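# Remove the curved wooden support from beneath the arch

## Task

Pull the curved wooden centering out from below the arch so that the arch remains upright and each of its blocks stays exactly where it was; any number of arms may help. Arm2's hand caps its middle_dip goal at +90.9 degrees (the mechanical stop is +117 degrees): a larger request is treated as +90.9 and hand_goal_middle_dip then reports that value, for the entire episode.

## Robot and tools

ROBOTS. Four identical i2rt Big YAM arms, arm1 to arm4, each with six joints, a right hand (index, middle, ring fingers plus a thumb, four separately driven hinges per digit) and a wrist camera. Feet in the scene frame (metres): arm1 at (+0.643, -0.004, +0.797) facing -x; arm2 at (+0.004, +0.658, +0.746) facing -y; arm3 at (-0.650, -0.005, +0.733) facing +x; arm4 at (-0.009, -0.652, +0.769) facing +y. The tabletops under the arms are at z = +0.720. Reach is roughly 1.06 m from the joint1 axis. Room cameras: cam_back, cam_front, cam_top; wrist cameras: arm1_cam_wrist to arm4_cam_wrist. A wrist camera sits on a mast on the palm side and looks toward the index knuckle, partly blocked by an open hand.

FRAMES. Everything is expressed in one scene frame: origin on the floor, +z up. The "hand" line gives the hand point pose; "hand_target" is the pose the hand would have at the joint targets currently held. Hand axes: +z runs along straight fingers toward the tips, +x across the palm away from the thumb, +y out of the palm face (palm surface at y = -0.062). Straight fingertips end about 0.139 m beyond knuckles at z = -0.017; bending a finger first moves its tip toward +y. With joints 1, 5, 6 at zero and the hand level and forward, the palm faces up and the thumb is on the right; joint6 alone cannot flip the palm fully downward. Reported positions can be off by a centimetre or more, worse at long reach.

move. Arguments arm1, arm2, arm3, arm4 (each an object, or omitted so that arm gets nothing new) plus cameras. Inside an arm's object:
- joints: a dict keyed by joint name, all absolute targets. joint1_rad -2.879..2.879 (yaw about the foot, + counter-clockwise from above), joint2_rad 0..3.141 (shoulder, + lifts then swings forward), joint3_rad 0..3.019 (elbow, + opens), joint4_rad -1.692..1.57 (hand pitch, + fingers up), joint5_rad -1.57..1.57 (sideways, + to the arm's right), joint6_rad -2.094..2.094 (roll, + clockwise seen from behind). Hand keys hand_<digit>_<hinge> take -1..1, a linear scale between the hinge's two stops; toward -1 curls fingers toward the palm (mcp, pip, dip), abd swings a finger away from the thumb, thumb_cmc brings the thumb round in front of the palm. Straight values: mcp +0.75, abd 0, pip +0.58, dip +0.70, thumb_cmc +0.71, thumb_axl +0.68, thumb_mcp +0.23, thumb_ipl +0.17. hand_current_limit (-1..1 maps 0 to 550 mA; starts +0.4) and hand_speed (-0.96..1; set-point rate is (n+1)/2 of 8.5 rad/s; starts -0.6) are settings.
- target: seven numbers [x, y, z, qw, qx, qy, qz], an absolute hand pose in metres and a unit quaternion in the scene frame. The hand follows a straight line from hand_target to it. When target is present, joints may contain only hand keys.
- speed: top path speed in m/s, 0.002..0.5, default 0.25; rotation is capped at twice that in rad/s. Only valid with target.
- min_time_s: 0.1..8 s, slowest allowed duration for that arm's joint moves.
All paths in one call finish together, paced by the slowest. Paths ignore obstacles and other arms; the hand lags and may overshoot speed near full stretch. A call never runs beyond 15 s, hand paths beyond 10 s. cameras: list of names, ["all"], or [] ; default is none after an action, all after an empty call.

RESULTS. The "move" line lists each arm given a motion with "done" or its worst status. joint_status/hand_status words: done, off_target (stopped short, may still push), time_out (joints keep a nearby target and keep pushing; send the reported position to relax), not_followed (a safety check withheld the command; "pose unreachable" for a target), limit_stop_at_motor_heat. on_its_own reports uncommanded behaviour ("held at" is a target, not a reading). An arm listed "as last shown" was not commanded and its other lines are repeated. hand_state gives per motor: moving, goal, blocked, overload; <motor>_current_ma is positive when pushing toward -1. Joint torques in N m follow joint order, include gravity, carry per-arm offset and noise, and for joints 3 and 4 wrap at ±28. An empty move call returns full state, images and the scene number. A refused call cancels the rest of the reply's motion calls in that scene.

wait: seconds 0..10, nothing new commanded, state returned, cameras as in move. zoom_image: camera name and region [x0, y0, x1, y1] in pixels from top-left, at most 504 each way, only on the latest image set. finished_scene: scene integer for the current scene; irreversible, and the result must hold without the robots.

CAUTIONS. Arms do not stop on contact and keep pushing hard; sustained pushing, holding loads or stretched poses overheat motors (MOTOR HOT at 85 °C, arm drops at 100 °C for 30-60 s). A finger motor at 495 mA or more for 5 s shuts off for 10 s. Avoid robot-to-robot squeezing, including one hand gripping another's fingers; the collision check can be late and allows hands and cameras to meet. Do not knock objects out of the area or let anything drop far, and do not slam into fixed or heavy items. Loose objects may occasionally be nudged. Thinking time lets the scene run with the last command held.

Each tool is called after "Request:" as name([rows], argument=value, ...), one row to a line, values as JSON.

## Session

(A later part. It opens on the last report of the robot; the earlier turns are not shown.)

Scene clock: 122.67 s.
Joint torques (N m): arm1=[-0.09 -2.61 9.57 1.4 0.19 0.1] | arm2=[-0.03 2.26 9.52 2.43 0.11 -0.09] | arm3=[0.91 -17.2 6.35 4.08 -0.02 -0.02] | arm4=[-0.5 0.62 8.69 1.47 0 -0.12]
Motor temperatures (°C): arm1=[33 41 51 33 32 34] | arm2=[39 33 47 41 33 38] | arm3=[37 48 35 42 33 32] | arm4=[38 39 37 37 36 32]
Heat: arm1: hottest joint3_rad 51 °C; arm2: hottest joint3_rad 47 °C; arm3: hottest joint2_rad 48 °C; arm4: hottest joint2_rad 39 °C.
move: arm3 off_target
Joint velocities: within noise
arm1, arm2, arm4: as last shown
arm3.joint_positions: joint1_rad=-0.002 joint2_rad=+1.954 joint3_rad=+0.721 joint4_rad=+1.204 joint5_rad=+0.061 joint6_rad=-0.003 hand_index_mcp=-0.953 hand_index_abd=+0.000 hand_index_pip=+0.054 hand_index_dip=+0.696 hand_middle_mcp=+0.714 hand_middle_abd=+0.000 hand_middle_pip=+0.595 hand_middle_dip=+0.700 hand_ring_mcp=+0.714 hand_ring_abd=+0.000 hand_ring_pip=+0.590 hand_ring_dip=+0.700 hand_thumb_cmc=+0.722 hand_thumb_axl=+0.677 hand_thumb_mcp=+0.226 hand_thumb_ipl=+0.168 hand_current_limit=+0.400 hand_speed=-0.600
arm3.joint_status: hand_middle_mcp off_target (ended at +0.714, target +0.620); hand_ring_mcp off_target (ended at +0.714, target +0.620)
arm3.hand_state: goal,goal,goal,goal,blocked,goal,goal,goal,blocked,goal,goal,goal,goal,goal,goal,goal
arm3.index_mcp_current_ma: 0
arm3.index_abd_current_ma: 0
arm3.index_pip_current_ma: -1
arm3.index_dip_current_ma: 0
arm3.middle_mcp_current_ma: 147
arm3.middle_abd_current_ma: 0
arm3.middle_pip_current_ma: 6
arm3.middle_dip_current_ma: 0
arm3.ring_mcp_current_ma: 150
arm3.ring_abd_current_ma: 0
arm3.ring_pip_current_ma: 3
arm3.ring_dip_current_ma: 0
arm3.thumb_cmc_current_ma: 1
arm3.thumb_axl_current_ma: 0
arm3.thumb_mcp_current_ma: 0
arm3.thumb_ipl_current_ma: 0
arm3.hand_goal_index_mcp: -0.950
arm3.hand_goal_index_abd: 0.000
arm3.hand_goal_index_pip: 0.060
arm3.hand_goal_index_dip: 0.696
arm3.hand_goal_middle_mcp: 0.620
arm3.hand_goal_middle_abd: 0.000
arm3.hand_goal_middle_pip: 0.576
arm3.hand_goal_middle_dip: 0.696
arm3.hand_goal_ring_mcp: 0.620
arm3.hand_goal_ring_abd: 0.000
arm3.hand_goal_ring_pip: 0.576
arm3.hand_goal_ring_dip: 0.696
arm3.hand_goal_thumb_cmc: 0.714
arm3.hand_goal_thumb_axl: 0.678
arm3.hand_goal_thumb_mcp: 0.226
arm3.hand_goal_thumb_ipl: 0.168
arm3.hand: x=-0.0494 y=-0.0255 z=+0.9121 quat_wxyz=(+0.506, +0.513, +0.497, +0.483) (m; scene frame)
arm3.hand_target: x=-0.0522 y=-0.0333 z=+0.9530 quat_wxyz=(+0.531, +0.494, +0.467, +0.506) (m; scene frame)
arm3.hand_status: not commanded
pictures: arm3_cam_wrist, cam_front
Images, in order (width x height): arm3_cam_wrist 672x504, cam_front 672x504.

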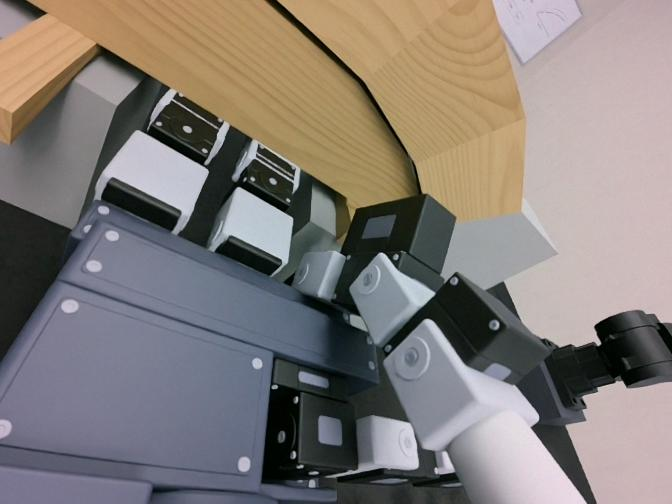

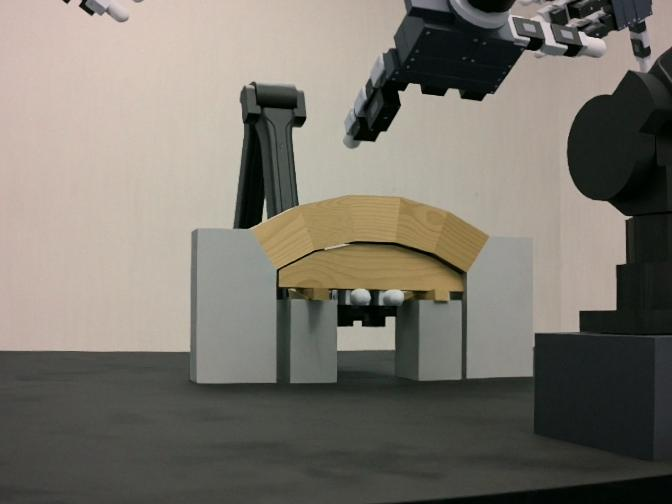

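Request:
move(arm3={"target": [-0.0500, -0.0333, 0.9215, 0.5171, 0.5086, 0.4822, 0.4912], "speed": 0.1}, cameras=["cam_front"])

Request:
move(arm3={"target": [-0.170, -0.0273, 0.9285, 0.5171, 0.5086, 0.4822, 0.4912], "speed": 0.12}, cameras=["arm3_cam_wrist","cam_front","cam_top"])

Request:
zoom_image(camera="cam_front", region=[260, 200, 480, 350])

Scene clock: 124.27 s.
Joint torques (N m): arm1=[0.03 -2.78 9.62 1.46 0.2 0.06] | arm2=[-0.09 2.32 9.52 2.4 0.11 -0.09] | arm3=[0.56 -13.63 6 4.07 0.02 0] | arm4=[-0.56 0.67 8.69 1.5 0 -0.12]
Motor temperatures (°C): arm1=[33 41 51 33 32 34] | arm2=[39 33 47 41 33 38] | arm3=[37 48 35 42 33 32] | arm4=[38 39 37 37 36 32]
Heat: arm1: hottest joint3_rad 51 °C; arm2: hottest joint3_rad 47 °C; arm3: hottest joint2_rad 48 °C; arm4: hottest joint2_rad 39 °C.
move: arm3 off_target
Joint velocities: within noise
arm1.joint_positions: joint1_rad=+0.144 joint2_rad=+0.658 joint3_rad=+0.545 joint4_rad=-0.302 joint5_rad=+0.085 joint6_rad=+0.067 hand_index_mcp=-0.752 hand_index_abd=+0.001 hand_index_pip=-0.590 hand_index_dip=+0.696 hand_middle_mcp=-0.949 hand_middle_abd=+0.001 hand_middle_pip=+0.061 hand_middle_dip=+0.696 hand_ring_mcp=+0.768 hand_ring_abd=-0.003 hand_ring_pip=+0.581 hand_ring_dip=+0.697 hand_thumb_cmc=+0.723 hand_thumb_axl=+0.677 hand_thumb_mcp=+0.225 hand_thumb_ipl=+0.168 hand_current_limit=+0.400 hand_speed=-0.600
arm1.joint_status: not commanded
arm1.hand_state: goal,goal,goal,goal,goal,goal,goal,goal,goal,goal,goal,goal,goal,goal,goal,goal
arm1.index_mcp_current_ma: 0
arm1.index_abd_current_ma: 0
arm1.index_pip_current_ma: 0
arm1.index_dip_current_ma: 0
arm1.middle_mcp_current_ma: 0
arm1.middle_abd_current_ma: 0
arm1.middle_pip_current_ma: 0
arm1.middle_dip_current_ma: 0
arm1.ring_mcp_current_ma: 3
arm1.ring_abd_current_ma: 0
arm1.ring_pip_current_ma: 0
arm1.ring_dip_current_ma: 0
arm1.thumb_cmc_current_ma: 1
arm1.thumb_axl_current_ma: 0
arm1.thumb_mcp_current_ma: 0
arm1.thumb_ipl_current_ma: 0
arm1.hand_goal_index_mcp: -0.752
arm1.hand_goal_index_abd: 0.000
arm1.hand_goal_index_pip: -0.590
arm1.hand_goal_index_dip: 0.696
arm1.hand_goal_middle_mcp: -0.950
arm1.hand_goal_middle_abd: 0.000
arm1.hand_goal_middle_pip: 0.060
arm1.hand_goal_middle_dip: 0.696
arm1.hand_goal_ring_mcp: 0.754
arm1.hand_goal_ring_abd: 0.000
arm1.hand_goal_ring_pip: 0.576
arm1.hand_goal_ring_dip: 0.696
arm1.hand_goal_thumb_cmc: 0.714
arm1.hand_goal_thumb_axl: 0.678
arm1.hand_goal_thumb_mcp: 0.226
arm1.hand_goal_thumb_ipl: 0.168
arm1.hand: x=+0.2383 y=-0.0058 z=+1.1458 quat_wxyz=(-0.394, -0.589, +0.596, +0.377) (m; scene frame)
arm1.hand_target: x=+0.2415 y=-0.0072 z=+1.1369 quat_wxyz=(-0.391, -0.591, +0.600, +0.371) (m; scene frame)
arm1.hand_status: not commanded
arm2.joint_positions: joint1_rad=+0.026 joint2_rad=+0.643 joint3_rad=+1.411 joint4_rad=-1.287 joint5_rad=+0.093 joint6_rad=+1.162 hand_index_mcp=+0.755 hand_index_abd=+0.000 hand_index_pip=+0.577 hand_index_dip=+0.696 hand_middle_mcp=+0.755 hand_middle_abd=+0.000 hand_middle_pip=+0.577 hand_middle_dip=+0.696 hand_ring_mcp=+0.755 hand_ring_abd=+0.000 hand_ring_pip=+0.577 hand_ring_dip=+0.696 hand_thumb_cmc=+0.715 hand_thumb_axl=+0.677 hand_thumb_mcp=+0.226 hand_thumb_ipl=+0.168 hand_current_limit=+0.400 hand_speed=-0.600
arm2.joint_status: not commanded
arm2.hand_state: goal,goal,goal,goal,goal,goal,goal,goal,goal,goal,goal,goal,goal,goal,goal,goal
arm2.index_mcp_current_ma: 0
arm2.index_abd_current_ma: 0
arm2.index_pip_current_ma: 0
arm2.index_dip_current_ma: 0
arm2.middle_mcp_current_ma: 0
arm2.middle_abd_current_ma: 0
arm2.middle_pip_current_ma: 0
arm2.middle_dip_current_ma: 0
arm2.ring_mcp_current_ma: 0
arm2.ring_abd_current_ma: 0
arm2.ring_pip_current_ma: 0
arm2.ring_dip_current_ma: 0
arm2.thumb_cmc_current_ma: 0
arm2.thumb_axl_current_ma: 0
arm2.thumb_mcp_current_ma: 0
arm2.thumb_ipl_current_ma: 0
arm2.hand_goal_index_mcp: 0.754
arm2.hand_goal_index_abd: 0.000
arm2.hand_goal_index_pip: 0.576
arm2.hand_goal_index_dip: 0.696
arm2.hand_goal_middle_mcp: 0.754
arm2.hand_goal_middle_abd: 0.000
arm2.hand_goal_middle_pip: 0.576
arm2.hand_goal_middle_dip: 0.696
arm2.hand_goal_ring_mcp: 0.754
arm2.hand_goal_ring_abd: 0.000
arm2.hand_goal_ring_pip: 0.576
arm2.hand_goal_ring_dip: 0.696
arm2.hand_goal_thumb_cmc: 0.714
arm2.hand_goal_thumb_axl: 0.678
arm2.hand_goal_thumb_mcp: 0.226
arm2.hand_goal_thumb_ipl: 0.168
arm2.hand: x=-0.1014 y=+0.4106 z=+1.3164 quat_wxyz=(+0.442, +0.708, -0.495, +0.241) (m; scene frame)
arm2.hand_target: x=-0.1015 y=+0.4137 z=+1.3285 quat_wxyz=(+0.451, +0.702, -0.492, +0.248) (m; scene frame)
arm2.hand_status: not commanded
arm3.joint_positions: joint1_rad=-0.002 joint2_rad=+1.957 joint3_rad=+0.718 joint4_rad=+1.204 joint5_rad=+0.061 joint6_rad=-0.003 hand_index_mcp=-0.953 hand_index_abd=+0.000 hand_index_pip=+0.054 hand_index_dip=+0.696 hand_middle_mcp=+0.695 hand_middle_abd=+0.000 hand_middle_pip=+0.595 hand_middle_dip=+0.700 hand_ring_mcp=+0.696 hand_ring_abd=+0.000 hand_ring_pip=+0.590 hand_ring_dip=+0.700 hand_thumb_cmc=+0.722 hand_thumb_axl=+0.677 hand_thumb_mcp=+0.226 hand_thumb_ipl=+0.168 hand_current_limit=+0.400 hand_speed=-0.600
arm3.joint_status: not commanded
arm3.hand_state: goal,goal,goal,goal,blocked,goal,goal,goal,blocked,goal,goal,goal,goal,goal,goal,goal
arm3.index_mcp_current_ma: 0
arm3.index_abd_current_ma: 0
arm3.index_pip_current_ma: -1
arm3.index_dip_current_ma: 0
arm3.middle_mcp_current_ma: 95
arm3.middle_abd_current_ma: 0
arm3.middle_pip_current_ma: 6
arm3.middle_dip_current_ma: 0
arm3.ring_mcp_current_ma: 98
arm3.ring_abd_current_ma: 0
arm3.ring_pip_current_ma: 3
arm3.ring_dip_current_ma: 0
arm3.thumb_cmc_current_ma: 1
arm3.thumb_axl_current_ma: 0
arm3.thumb_mcp_current_ma: 0
arm3.thumb_ipl_current_ma: 0
arm3.hand_goal_index_mcp: -0.950
arm3.hand_goal_index_abd: 0.000
arm3.hand_goal_index_pip: 0.060
arm3.hand_goal_index_dip: 0.696
arm3.hand_goal_middle_mcp: 0.620
arm3.hand_goal_middle_abd: 0.000
arm3.hand_goal_middle_pip: 0.576
arm3.hand_goal_middle_dip: 0.696
arm3.hand_goal_ring_mcp: 0.620
arm3.hand_goal_ring_abd: 0.000
arm3.hand_goal_ring_pip: 0.576
arm3.hand_goal_ring_dip: 0.696
arm3.hand_goal_thumb_cmc: 0.714
arm3.hand_goal_thumb_axl: 0.678
arm3.hand_goal_thumb_mcp: 0.226
arm3.hand_goal_thumb_ipl: 0.168
arm3.hand: x=-0.0500 y=-0.0255 z=+0.9095 quat_wxyz=(+0.505, +0.515, +0.498, +0.482) (m; scene frame)
arm3.hand_target: x=-0.0502 y=-0.0332 z=+0.9215 quat_wxyz=(+0.517, +0.509, +0.482, +0.491) (m; scene frame)
arm3.hand_status: off_target (0.014 m and 2.6 deg from the pose sent, 0.012 m and 2.3 deg at the start)
arm4.joint_positions: joint1_rad=+0.002 joint2_rad=+0.640 joint3_rad=+1.352 joint4_rad=-1.260 joint5_rad=-0.057 joint6_rad=+1.182 hand_index_mcp=+0.754 hand_index_abd=+0.000 hand_index_pip=+0.577 hand_index_dip=+0.696 hand_middle_mcp=+0.754 hand_middle_abd=+0.000 hand_middle_pip=+0.577 hand_middle_dip=+0.696 hand_ring_mcp=+0.754 hand_ring_abd=+0.000 hand_ring_pip=+0.577 hand_ring_dip=+0.696 hand_thumb_cmc=+0.714 hand_thumb_axl=+0.677 hand_thumb_mcp=+0.226 hand_thumb_ipl=+0.168 hand_current_limit=+0.400 hand_speed=-0.600
arm4.joint_status: not commanded
arm4.hand_state: goal,goal,goal,goal,goal,goal,goal,goal,goal,goal,goal,goal,goal,goal,goal,goal
arm4.index_mcp_current_ma: 0
arm4.index_abd_current_ma: 0
arm4.index_pip_current_ma: 0
arm4.index_dip_current_ma: 0
arm4.middle_mcp_current_ma: 0
arm4.middle_abd_current_ma: 0
arm4.middle_pip_current_ma: 0
arm4.middle_dip_current_ma: 0
arm4.ring_mcp_current_ma: 0
arm4.ring_abd_current_ma: 0
arm4.ring_pip_current_ma: 0
arm4.ring_dip_current_ma: 0
arm4.thumb_cmc_current_ma: 0
arm4.thumb_axl_current_ma: 0
arm4.thumb_mcp_current_ma: 0
arm4.thumb_ipl_current_ma: 0
arm4.hand_goal_index_mcp: 0.754
arm4.hand_goal_index_abd: 0.000
arm4.hand_goal_index_pip: 0.576
arm4.hand_goal_index_dip: 0.696
arm4.hand_goal_middle_mcp: 0.754
arm4.hand_goal_middle_abd: 0.000
arm4.hand_goal_middle_pip: 0.576
arm4.hand_goal_middle_dip: 0.696
arm4.hand_goal_ring_mcp: 0.754
arm4.hand_goal_ring_abd: 0.000
arm4.hand_goal_ring_pip: 0.576
arm4.hand_goal_ring_dip: 0.696
arm4.hand_goal_thumb_cmc: 0.714
arm4.hand_goal_thumb_axl: 0.678
arm4.hand_goal_thumb_mcp: 0.226
arm4.hand_goal_thumb_ipl: 0.168
arm4.hand: x=+0.0525 y=-0.3823 z=+1.3097 quat_wxyz=(-0.296, +0.459, +0.741, +0.392) (m; scene frame)
arm4.hand_target: x=+0.0524 y=-0.3847 z=+1.3217 quat_wxyz=(-0.302, +0.455, +0.736, +0.401) (m; scene frame)
arm4.hand_status: not commanded
pictures: cam_front
Images, in order (width x height): cam_front 672x504.

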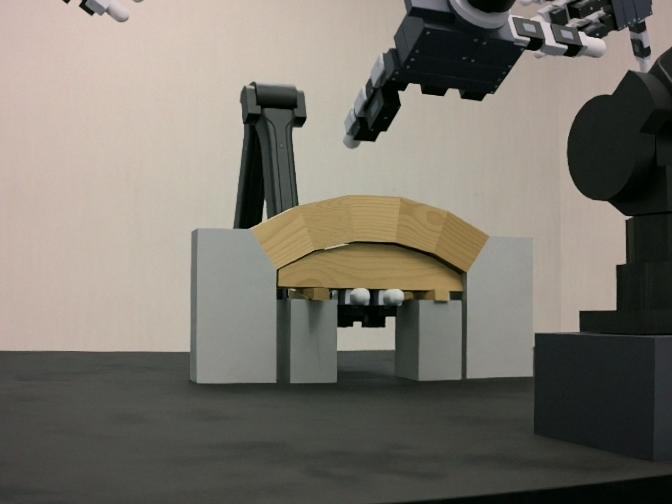

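Scene clock: 125.93 s.
Joint torques (N m): arm1=[-0.21 -2.67 9.62 1.46 0.2 0.06] | arm2=[-0.09 2.32 9.52 2.41 0.11 -0.09] | arm3=[2.14 -11.16 3.07 3.3 0.07 0.01] | arm4=[-0.56 0.67 8.66 1.47 0 -0.12]
Motor temperatures (°C): arm1=[33 41 51 33 32 34] | arm2=[39 33 47 41 33 38] | arm3=[37 48 35 42 33 32] | arm4=[38 39 37 37 36 32]
Heat: arm1: hottest joint3_rad 51 °C; arm2: hottest joint3_rad 47 °C; arm3: hottest joint2_rad 48 °C; arm4: hottest joint2_rad 39 °C.
move: arm3 done
Joint velocities: within noise
arm1, arm2, arm4: as last shown
arm3.joint_positions: joint1_rad=-0.002 joint2_rad=+1.818 joint3_rad=+0.399 joint4_rad=+1.410 joint5_rad=+0.081 joint6_rad=-0.003 hand_index_mcp=-0.953 hand_index_abd=+0.000 hand_index_pip=+0.054 hand_index_dip=+0.696 hand_middle_mcp=+0.642 hand_middle_abd=+0.000 hand_middle_pip=+0.584 hand_middle_dip=+0.699 hand_ring_mcp=+0.640 hand_ring_abd=+0.000 hand_ring_pip=+0.583 hand_ring_dip=+0.700 hand_thumb_cmc=+0.722 hand_thumb_axl=+0.677 hand_thumb_mcp=+0.226 hand_thumb_ipl=+0.168 hand_current_limit=+0.400 hand_speed=-0.600
arm3.joint_status: not commanded
arm3.hand_state: goal,goal,goal,goal,blocked,goal,goal,goal,blocked,goal,goal,goal,goal,goal,goal,goal
arm3.index_mcp_current_ma: 0
arm3.index_abd_current_ma: 0
arm3.index_pip_current_ma: -1
arm3.index_dip_current_ma: 0
arm3.middle_mcp_current_ma: 9
arm3.middle_abd_current_ma: 0
arm3.middle_pip_current_ma: 1
arm3.middle_dip_current_ma: 0
arm3.ring_mcp_current_ma: 7
arm3.ring_abd_current_ma: 0
arm3.ring_pip_current_ma: 1
arm3.ring_dip_current_ma: 0
arm3.thumb_cmc_current_ma: 1
arm3.thumb_axl_current_ma: 0
arm3.thumb_mcp_current_ma: 0
arm3.thumb_ipl_current_ma: 0
arm3.hand_goal_index_mcp: -0.950
arm3.hand_goal_index_abd: 0.000
arm3.hand_goal_index_pip: 0.060
arm3.hand_goal_index_dip: 0.696
arm3.hand_goal_middle_mcp: 0.620
arm3.hand_goal_middle_abd: 0.000
arm3.hand_goal_middle_pip: 0.576
arm3.hand_goal_middle_dip: 0.696
arm3.hand_goal_ring_mcp: 0.620
arm3.hand_goal_ring_abd: 0.000
arm3.hand_goal_ring_pip: 0.576
arm3.hand_goal_ring_dip: 0.696
arm3.hand_goal_thumb_cmc: 0.714
arm3.hand_goal_thumb_axl: 0.678
arm3.hand_goal_thumb_mcp: 0.226
arm3.hand_goal_thumb_ipl: 0.168
arm3.on_its_own: hand_middle_mcp moved -0.053 toward your old target +0.620; hand_ring_mcp moved -0.056 toward your old target +0.620
arm3.hand: x=-0.1665 y=-0.0314 z=+0.9236 quat_wxyz=(+0.516, +0.514, +0.486, +0.483) (m; scene frame)
arm3.hand_target: x=-0.1700 y=-0.0273 z=+0.9284 quat_wxyz=(+0.517, +0.509, +0.482, +0.491) (m; scene frame)
arm3.hand_status: done (0.007 m and 1.2 deg from the pose sent, 0.121 m and 2.6 deg at the start)
pictures: arm3_cam_wrist, cam_front, cam_top
Images, in order (width x height): arm3_cam_wrist 672x504, cam_front 672x504, cam_top 672x504.

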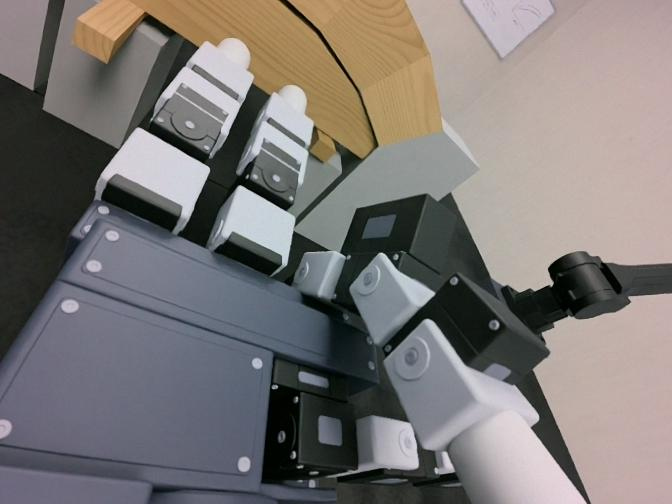

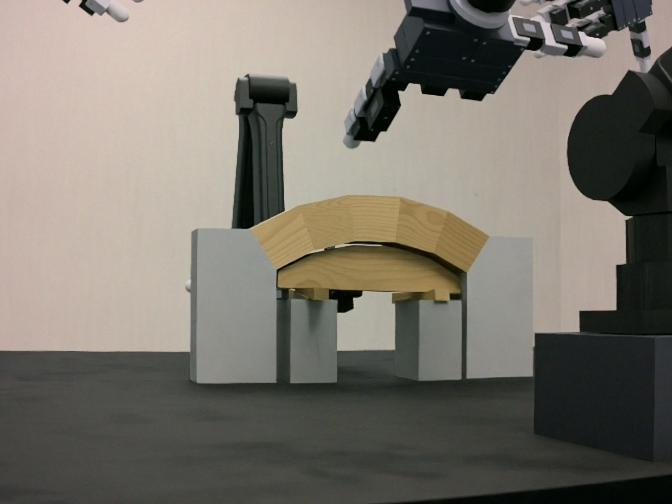

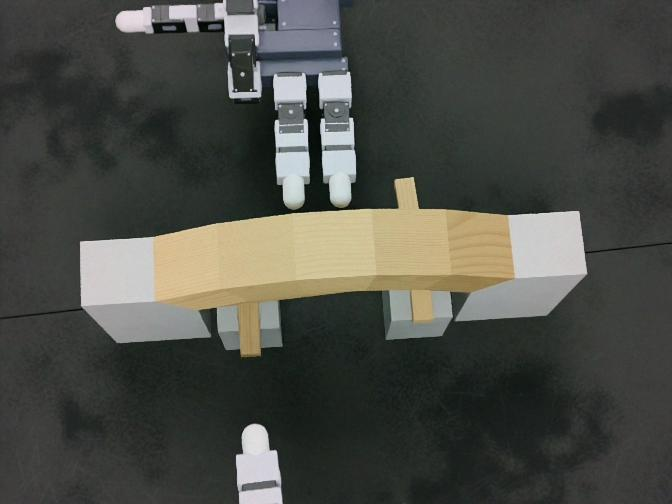

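Scaled by 2.291 from the camera's 672x504 image, which has a finer 960x720 frame.

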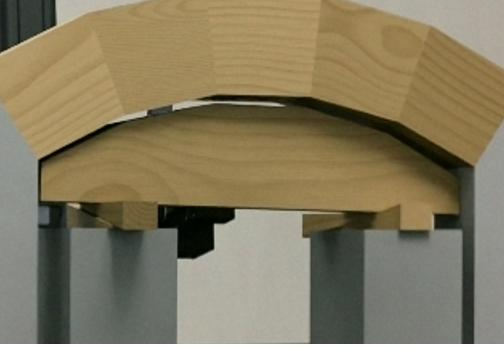

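Request:
move(cameras=["cam_top", "cam_front", "arm3_cam_wrist"])

Request:
zoom_image(camera="cam_front", region=[260, 200, 480, 350])

Request:
zoom_image(camera="cam_top", region=[240, 350, 500, 600])

Scene clock: 127.10 s.
Joint torques (N m): arm1=[-0.21 -2.26 9.58 1.39 0.18 0.07] | arm2=[-0.09 2.26 9.52 2.41 0.11 -0.09] | arm3=[2.08 -9.76 3.37 3.3 0.03 0.03] | arm4=[-0.5 0.62 8.72 1.5 0 -0.12]
Motor temperatures (°C): arm1=[33 41 51 33 32 34] | arm2=[39 33 47 41 33 38] | arm3=[37 48 35 42 33 32] | arm4=[38 39 37 37 36 32]
Heat: arm1: hottest joint3_rad 51 °C; arm2: hottest joint3_rad 47 °C; arm3: hottest joint2_rad 48 °C; arm4: hottest joint2_rad 39 °C.
Joint velocities: within noise
arm1.joint_positions: joint1_rad=+0.144 joint2_rad=+0.658 joint3_rad=+0.545 joint4_rad=-0.302 joint5_rad=+0.085 joint6_rad=+0.067 hand_index_mcp=-0.752 hand_index_abd=+0.001 hand_index_pip=-0.590 hand_index_dip=+0.696 hand_middle_mcp=-0.949 hand_middle_abd=+0.001 hand_middle_pip=+0.061 hand_middle_dip=+0.696 hand_ring_mcp=+0.768 hand_ring_abd=-0.003 hand_ring_pip=+0.581 hand_ring_dip=+0.697 hand_thumb_cmc=+0.723 hand_thumb_axl=+0.677 hand_thumb_mcp=+0.225 hand_thumb_ipl=+0.168 hand_current_limit=+0.400 hand_speed=-0.600
arm1.joint_status: not commanded
arm1.hand_state: goal,goal,goal,goal,goal,goal,goal,goal,goal,goal,goal,goal,goal,goal,goal,goal
arm1.index_mcp_current_ma: 0
arm1.index_abd_current_ma: 0
arm1.index_pip_current_ma: 0
arm1.index_dip_current_ma: 0
arm1.middle_mcp_current_ma: 0
arm1.middle_abd_current_ma: 0
arm1.middle_pip_current_ma: 0
arm1.middle_dip_current_ma: 0
arm1.ring_mcp_current_ma: 3
arm1.ring_abd_current_ma: 0
arm1.ring_pip_current_ma: 0
arm1.ring_dip_current_ma: 0
arm1.thumb_cmc_current_ma: 1
arm1.thumb_axl_current_ma: 0
arm1.thumb_mcp_current_ma: 0
arm1.thumb_ipl_current_ma: 0
arm1.hand_goal_index_mcp: -0.752
arm1.hand_goal_index_abd: 0.000
arm1.hand_goal_index_pip: -0.590
arm1.hand_goal_index_dip: 0.696
arm1.hand_goal_middle_mcp: -0.950
arm1.hand_goal_middle_abd: 0.000
arm1.hand_goal_middle_pip: 0.060
arm1.hand_goal_middle_dip: 0.696
arm1.hand_goal_ring_mcp: 0.754
arm1.hand_goal_ring_abd: 0.000
arm1.hand_goal_ring_pip: 0.576
arm1.hand_goal_ring_dip: 0.696
arm1.hand_goal_thumb_cmc: 0.714
arm1.hand_goal_thumb_axl: 0.678
arm1.hand_goal_thumb_mcp: 0.226
arm1.hand_goal_thumb_ipl: 0.168
arm1.hand: x=+0.2383 y=-0.0058 z=+1.1458 quat_wxyz=(-0.394, -0.589, +0.596, +0.377) (m; scene frame)
arm1.hand_target: x=+0.2415 y=-0.0072 z=+1.1369 quat_wxyz=(-0.391, -0.591, +0.600, +0.371) (m; scene frame)
arm1.hand_status: not commanded
arm2.joint_positions: joint1_rad=+0.026 joint2_rad=+0.643 joint3_rad=+1.411 joint4_rad=-1.287 joint5_rad=+0.093 joint6_rad=+1.162 hand_index_mcp=+0.755 hand_index_abd=+0.000 hand_index_pip=+0.577 hand_index_dip=+0.696 hand_middle_mcp=+0.755 hand_middle_abd=+0.000 hand_middle_pip=+0.577 hand_middle_dip=+0.696 hand_ring_mcp=+0.755 hand_ring_abd=+0.000 hand_ring_pip=+0.577 hand_ring_dip=+0.696 hand_thumb_cmc=+0.715 hand_thumb_axl=+0.677 hand_thumb_mcp=+0.226 hand_thumb_ipl=+0.168 hand_current_limit=+0.400 hand_speed=-0.600
arm2.joint_status: not commanded
arm2.hand_state: goal,goal,goal,goal,goal,goal,goal,goal,goal,goal,goal,goal,goal,goal,goal,goal
arm2.index_mcp_current_ma: 0
arm2.index_abd_current_ma: 0
arm2.index_pip_current_ma: 0
arm2.index_dip_current_ma: 0
arm2.middle_mcp_current_ma: 0
arm2.middle_abd_current_ma: 0
arm2.middle_pip_current_ma: 0
arm2.middle_dip_current_ma: 0
arm2.ring_mcp_current_ma: 0
arm2.ring_abd_current_ma: 0
arm2.ring_pip_current_ma: 0
arm2.ring_dip_current_ma: 0
arm2.thumb_cmc_current_ma: 0
arm2.thumb_axl_current_ma: 0
arm2.thumb_mcp_current_ma: 0
arm2.thumb_ipl_current_ma: 0
arm2.hand_goal_index_mcp: 0.754
arm2.hand_goal_index_abd: 0.000
arm2.hand_goal_index_pip: 0.576
arm2.hand_goal_index_dip: 0.696
arm2.hand_goal_middle_mcp: 0.754
arm2.hand_goal_middle_abd: 0.000
arm2.hand_goal_middle_pip: 0.576
arm2.hand_goal_middle_dip: 0.696
arm2.hand_goal_ring_mcp: 0.754
arm2.hand_goal_ring_abd: 0.000
arm2.hand_goal_ring_pip: 0.576
arm2.hand_goal_ring_dip: 0.696
arm2.hand_goal_thumb_cmc: 0.714
arm2.hand_goal_thumb_axl: 0.678
arm2.hand_goal_thumb_mcp: 0.226
arm2.hand_goal_thumb_ipl: 0.168
arm2.hand: x=-0.1014 y=+0.4106 z=+1.3164 quat_wxyz=(+0.442, +0.708, -0.495, +0.241) (m; scene frame)
arm2.hand_target: x=-0.1015 y=+0.4137 z=+1.3285 quat_wxyz=(+0.451, +0.702, -0.492, +0.248) (m; scene frame)
arm2.hand_status: not commanded
arm3.joint_positions: joint1_rad=-0.002 joint2_rad=+1.818 joint3_rad=+0.399 joint4_rad=+1.410 joint5_rad=+0.081 joint6_rad=-0.003 hand_index_mcp=-0.953 hand_index_abd=+0.000 hand_index_pip=+0.054 hand_index_dip=+0.696 hand_middle_mcp=+0.642 hand_middle_abd=+0.000 hand_middle_pip=+0.584 hand_middle_dip=+0.699 hand_ring_mcp=+0.640 hand_ring_abd=+0.000 hand_ring_pip=+0.583 hand_ring_dip=+0.700 hand_thumb_cmc=+0.722 hand_thumb_axl=+0.677 hand_thumb_mcp=+0.226 hand_thumb_ipl=+0.168 hand_current_limit=+0.400 hand_speed=-0.600
arm3.joint_status: not commanded
arm3.hand_state: goal,goal,goal,goal,blocked,goal,goal,goal,blocked,goal,goal,goal,goal,goal,goal,goal
arm3.index_mcp_current_ma: 0
arm3.index_abd_current_ma: 0
arm3.index_pip_current_ma: -1
arm3.index_dip_current_ma: 0
arm3.middle_mcp_current_ma: 9
arm3.middle_abd_current_ma: 0
arm3.middle_pip_current_ma: 1
arm3.middle_dip_current_ma: 0
arm3.ring_mcp_current_ma: 7
arm3.ring_abd_current_ma: 0
arm3.ring_pip_current_ma: 1
arm3.ring_dip_current_ma: 0
arm3.thumb_cmc_current_ma: 1
arm3.thumb_axl_current_ma: 0
arm3.thumb_mcp_current_ma: 0
arm3.thumb_ipl_current_ma: 0
arm3.hand_goal_index_mcp: -0.950
arm3.hand_goal_index_abd: 0.000
arm3.hand_goal_index_pip: 0.060
arm3.hand_goal_index_dip: 0.696
arm3.hand_goal_middle_mcp: 0.620
arm3.hand_goal_middle_abd: 0.000
arm3.hand_goal_middle_pip: 0.576
arm3.hand_goal_middle_dip: 0.696
arm3.hand_goal_ring_mcp: 0.620
arm3.hand_goal_ring_abd: 0.000
arm3.hand_goal_ring_pip: 0.576
arm3.hand_goal_ring_dip: 0.696
arm3.hand_goal_thumb_cmc: 0.714
arm3.hand_goal_thumb_axl: 0.678
arm3.hand_goal_thumb_mcp: 0.226
arm3.hand_goal_thumb_ipl: 0.168
arm3.hand: x=-0.1665 y=-0.0314 z=+0.9236 quat_wxyz=(+0.516, +0.514, +0.486, +0.483) (m; scene frame)
arm3.hand_target: x=-0.1700 y=-0.0273 z=+0.9284 quat_wxyz=(+0.517, +0.509, +0.482, +0.491) (m; scene frame)
arm3.hand_status: done (0.007 m and 1.2 deg from the pose sent, 0.121 m and 2.6 deg at the start)
arm4.joint_positions: joint1_rad=+0.002 joint2_rad=+0.640 joint3_rad=+1.352 joint4_rad=-1.260 joint5_rad=-0.057 joint6_rad=+1.182 hand_index_mcp=+0.754 hand_index_abd=+0.000 hand_index_pip=+0.577 hand_index_dip=+0.696 hand_middle_mcp=+0.754 hand_middle_abd=+0.000 hand_middle_pip=+0.577 hand_middle_dip=+0.696 hand_ring_mcp=+0.754 hand_ring_abd=+0.000 hand_ring_pip=+0.577 hand_ring_dip=+0.696 hand_thumb_cmc=+0.714 hand_thumb_axl=+0.677 hand_thumb_mcp=+0.226 hand_thumb_ipl=+0.168 hand_current_limit=+0.400 hand_speed=-0.600
arm4.joint_status: not commanded
arm4.hand_state: goal,goal,goal,goal,goal,goal,goal,goal,goal,goal,goal,goal,goal,goal,goal,goal
arm4.index_mcp_current_ma: 0
arm4.index_abd_current_ma: 0
arm4.index_pip_current_ma: 0
arm4.index_dip_current_ma: 0
arm4.middle_mcp_current_ma: 0
arm4.middle_abd_current_ma: 0
arm4.middle_pip_current_ma: 0
arm4.middle_dip_current_ma: 0
arm4.ring_mcp_current_ma: 0
arm4.ring_abd_current_ma: 0
arm4.ring_pip_current_ma: 0
arm4.ring_dip_current_ma: 0
arm4.thumb_cmc_current_ma: 0
arm4.thumb_axl_current_ma: 0
arm4.thumb_mcp_current_ma: 0
arm4.thumb_ipl_current_ma: 0
arm4.hand_goal_index_mcp: 0.754
arm4.hand_goal_index_abd: 0.000
arm4.hand_goal_index_pip: 0.576
arm4.hand_goal_index_dip: 0.696
arm4.hand_goal_middle_mcp: 0.754
arm4.hand_goal_middle_abd: 0.000
arm4.hand_goal_middle_pip: 0.576
arm4.hand_goal_middle_dip: 0.696
arm4.hand_goal_ring_mcp: 0.754
arm4.hand_goal_ring_abd: 0.000
arm4.hand_goal_ring_pip: 0.576
arm4.hand_goal_ring_dip: 0.696
arm4.hand_goal_thumb_cmc: 0.714
arm4.hand_goal_thumb_axl: 0.678
arm4.hand_goal_thumb_mcp: 0.226
arm4.hand_goal_thumb_ipl: 0.168
arm4.hand: x=+0.0525 y=-0.3823 z=+1.3097 quat_wxyz=(-0.296, +0.459, +0.741, +0.392) (m; scene frame)
arm4.hand_target: x=+0.0524 y=-0.3847 z=+1.3217 quat_wxyz=(-0.302, +0.455, +0.736, +0.401) (m; scene frame)
arm4.hand_status: not commanded
pictures: arm3_cam_wrist, cam_front, cam_top
Images, in order (width x height): arm3_cam_wrist 672x504, cam_front 672x504, cam_top 672x504.

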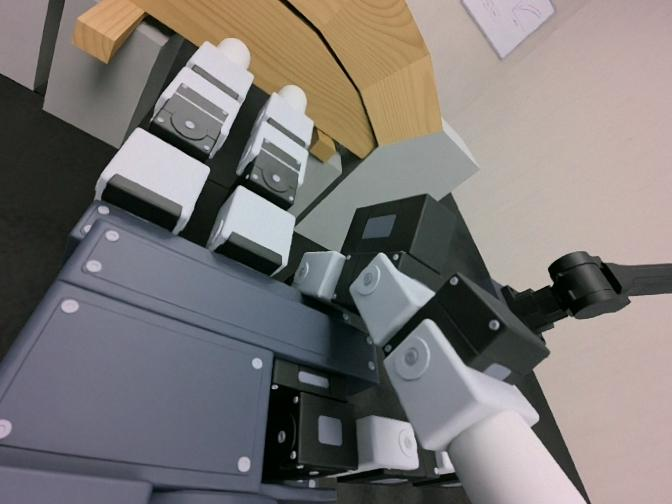

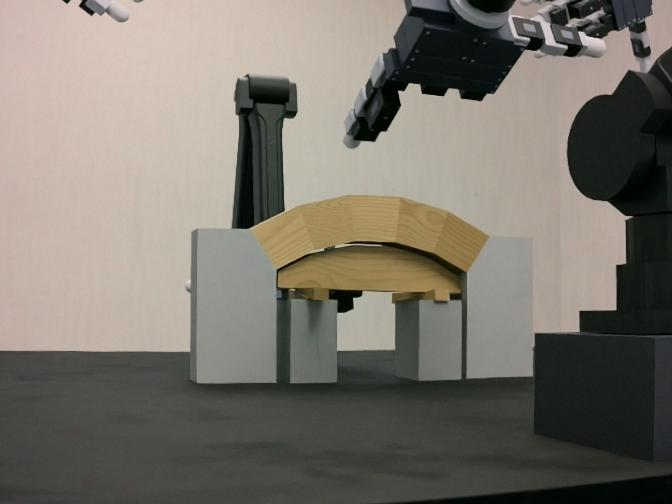

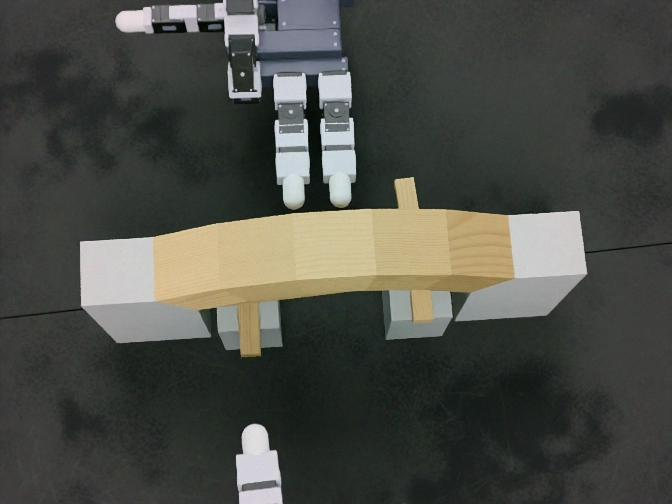

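Scaled by 2.291 from the camera's 672x504 image, which has a finer 960x720 frame.

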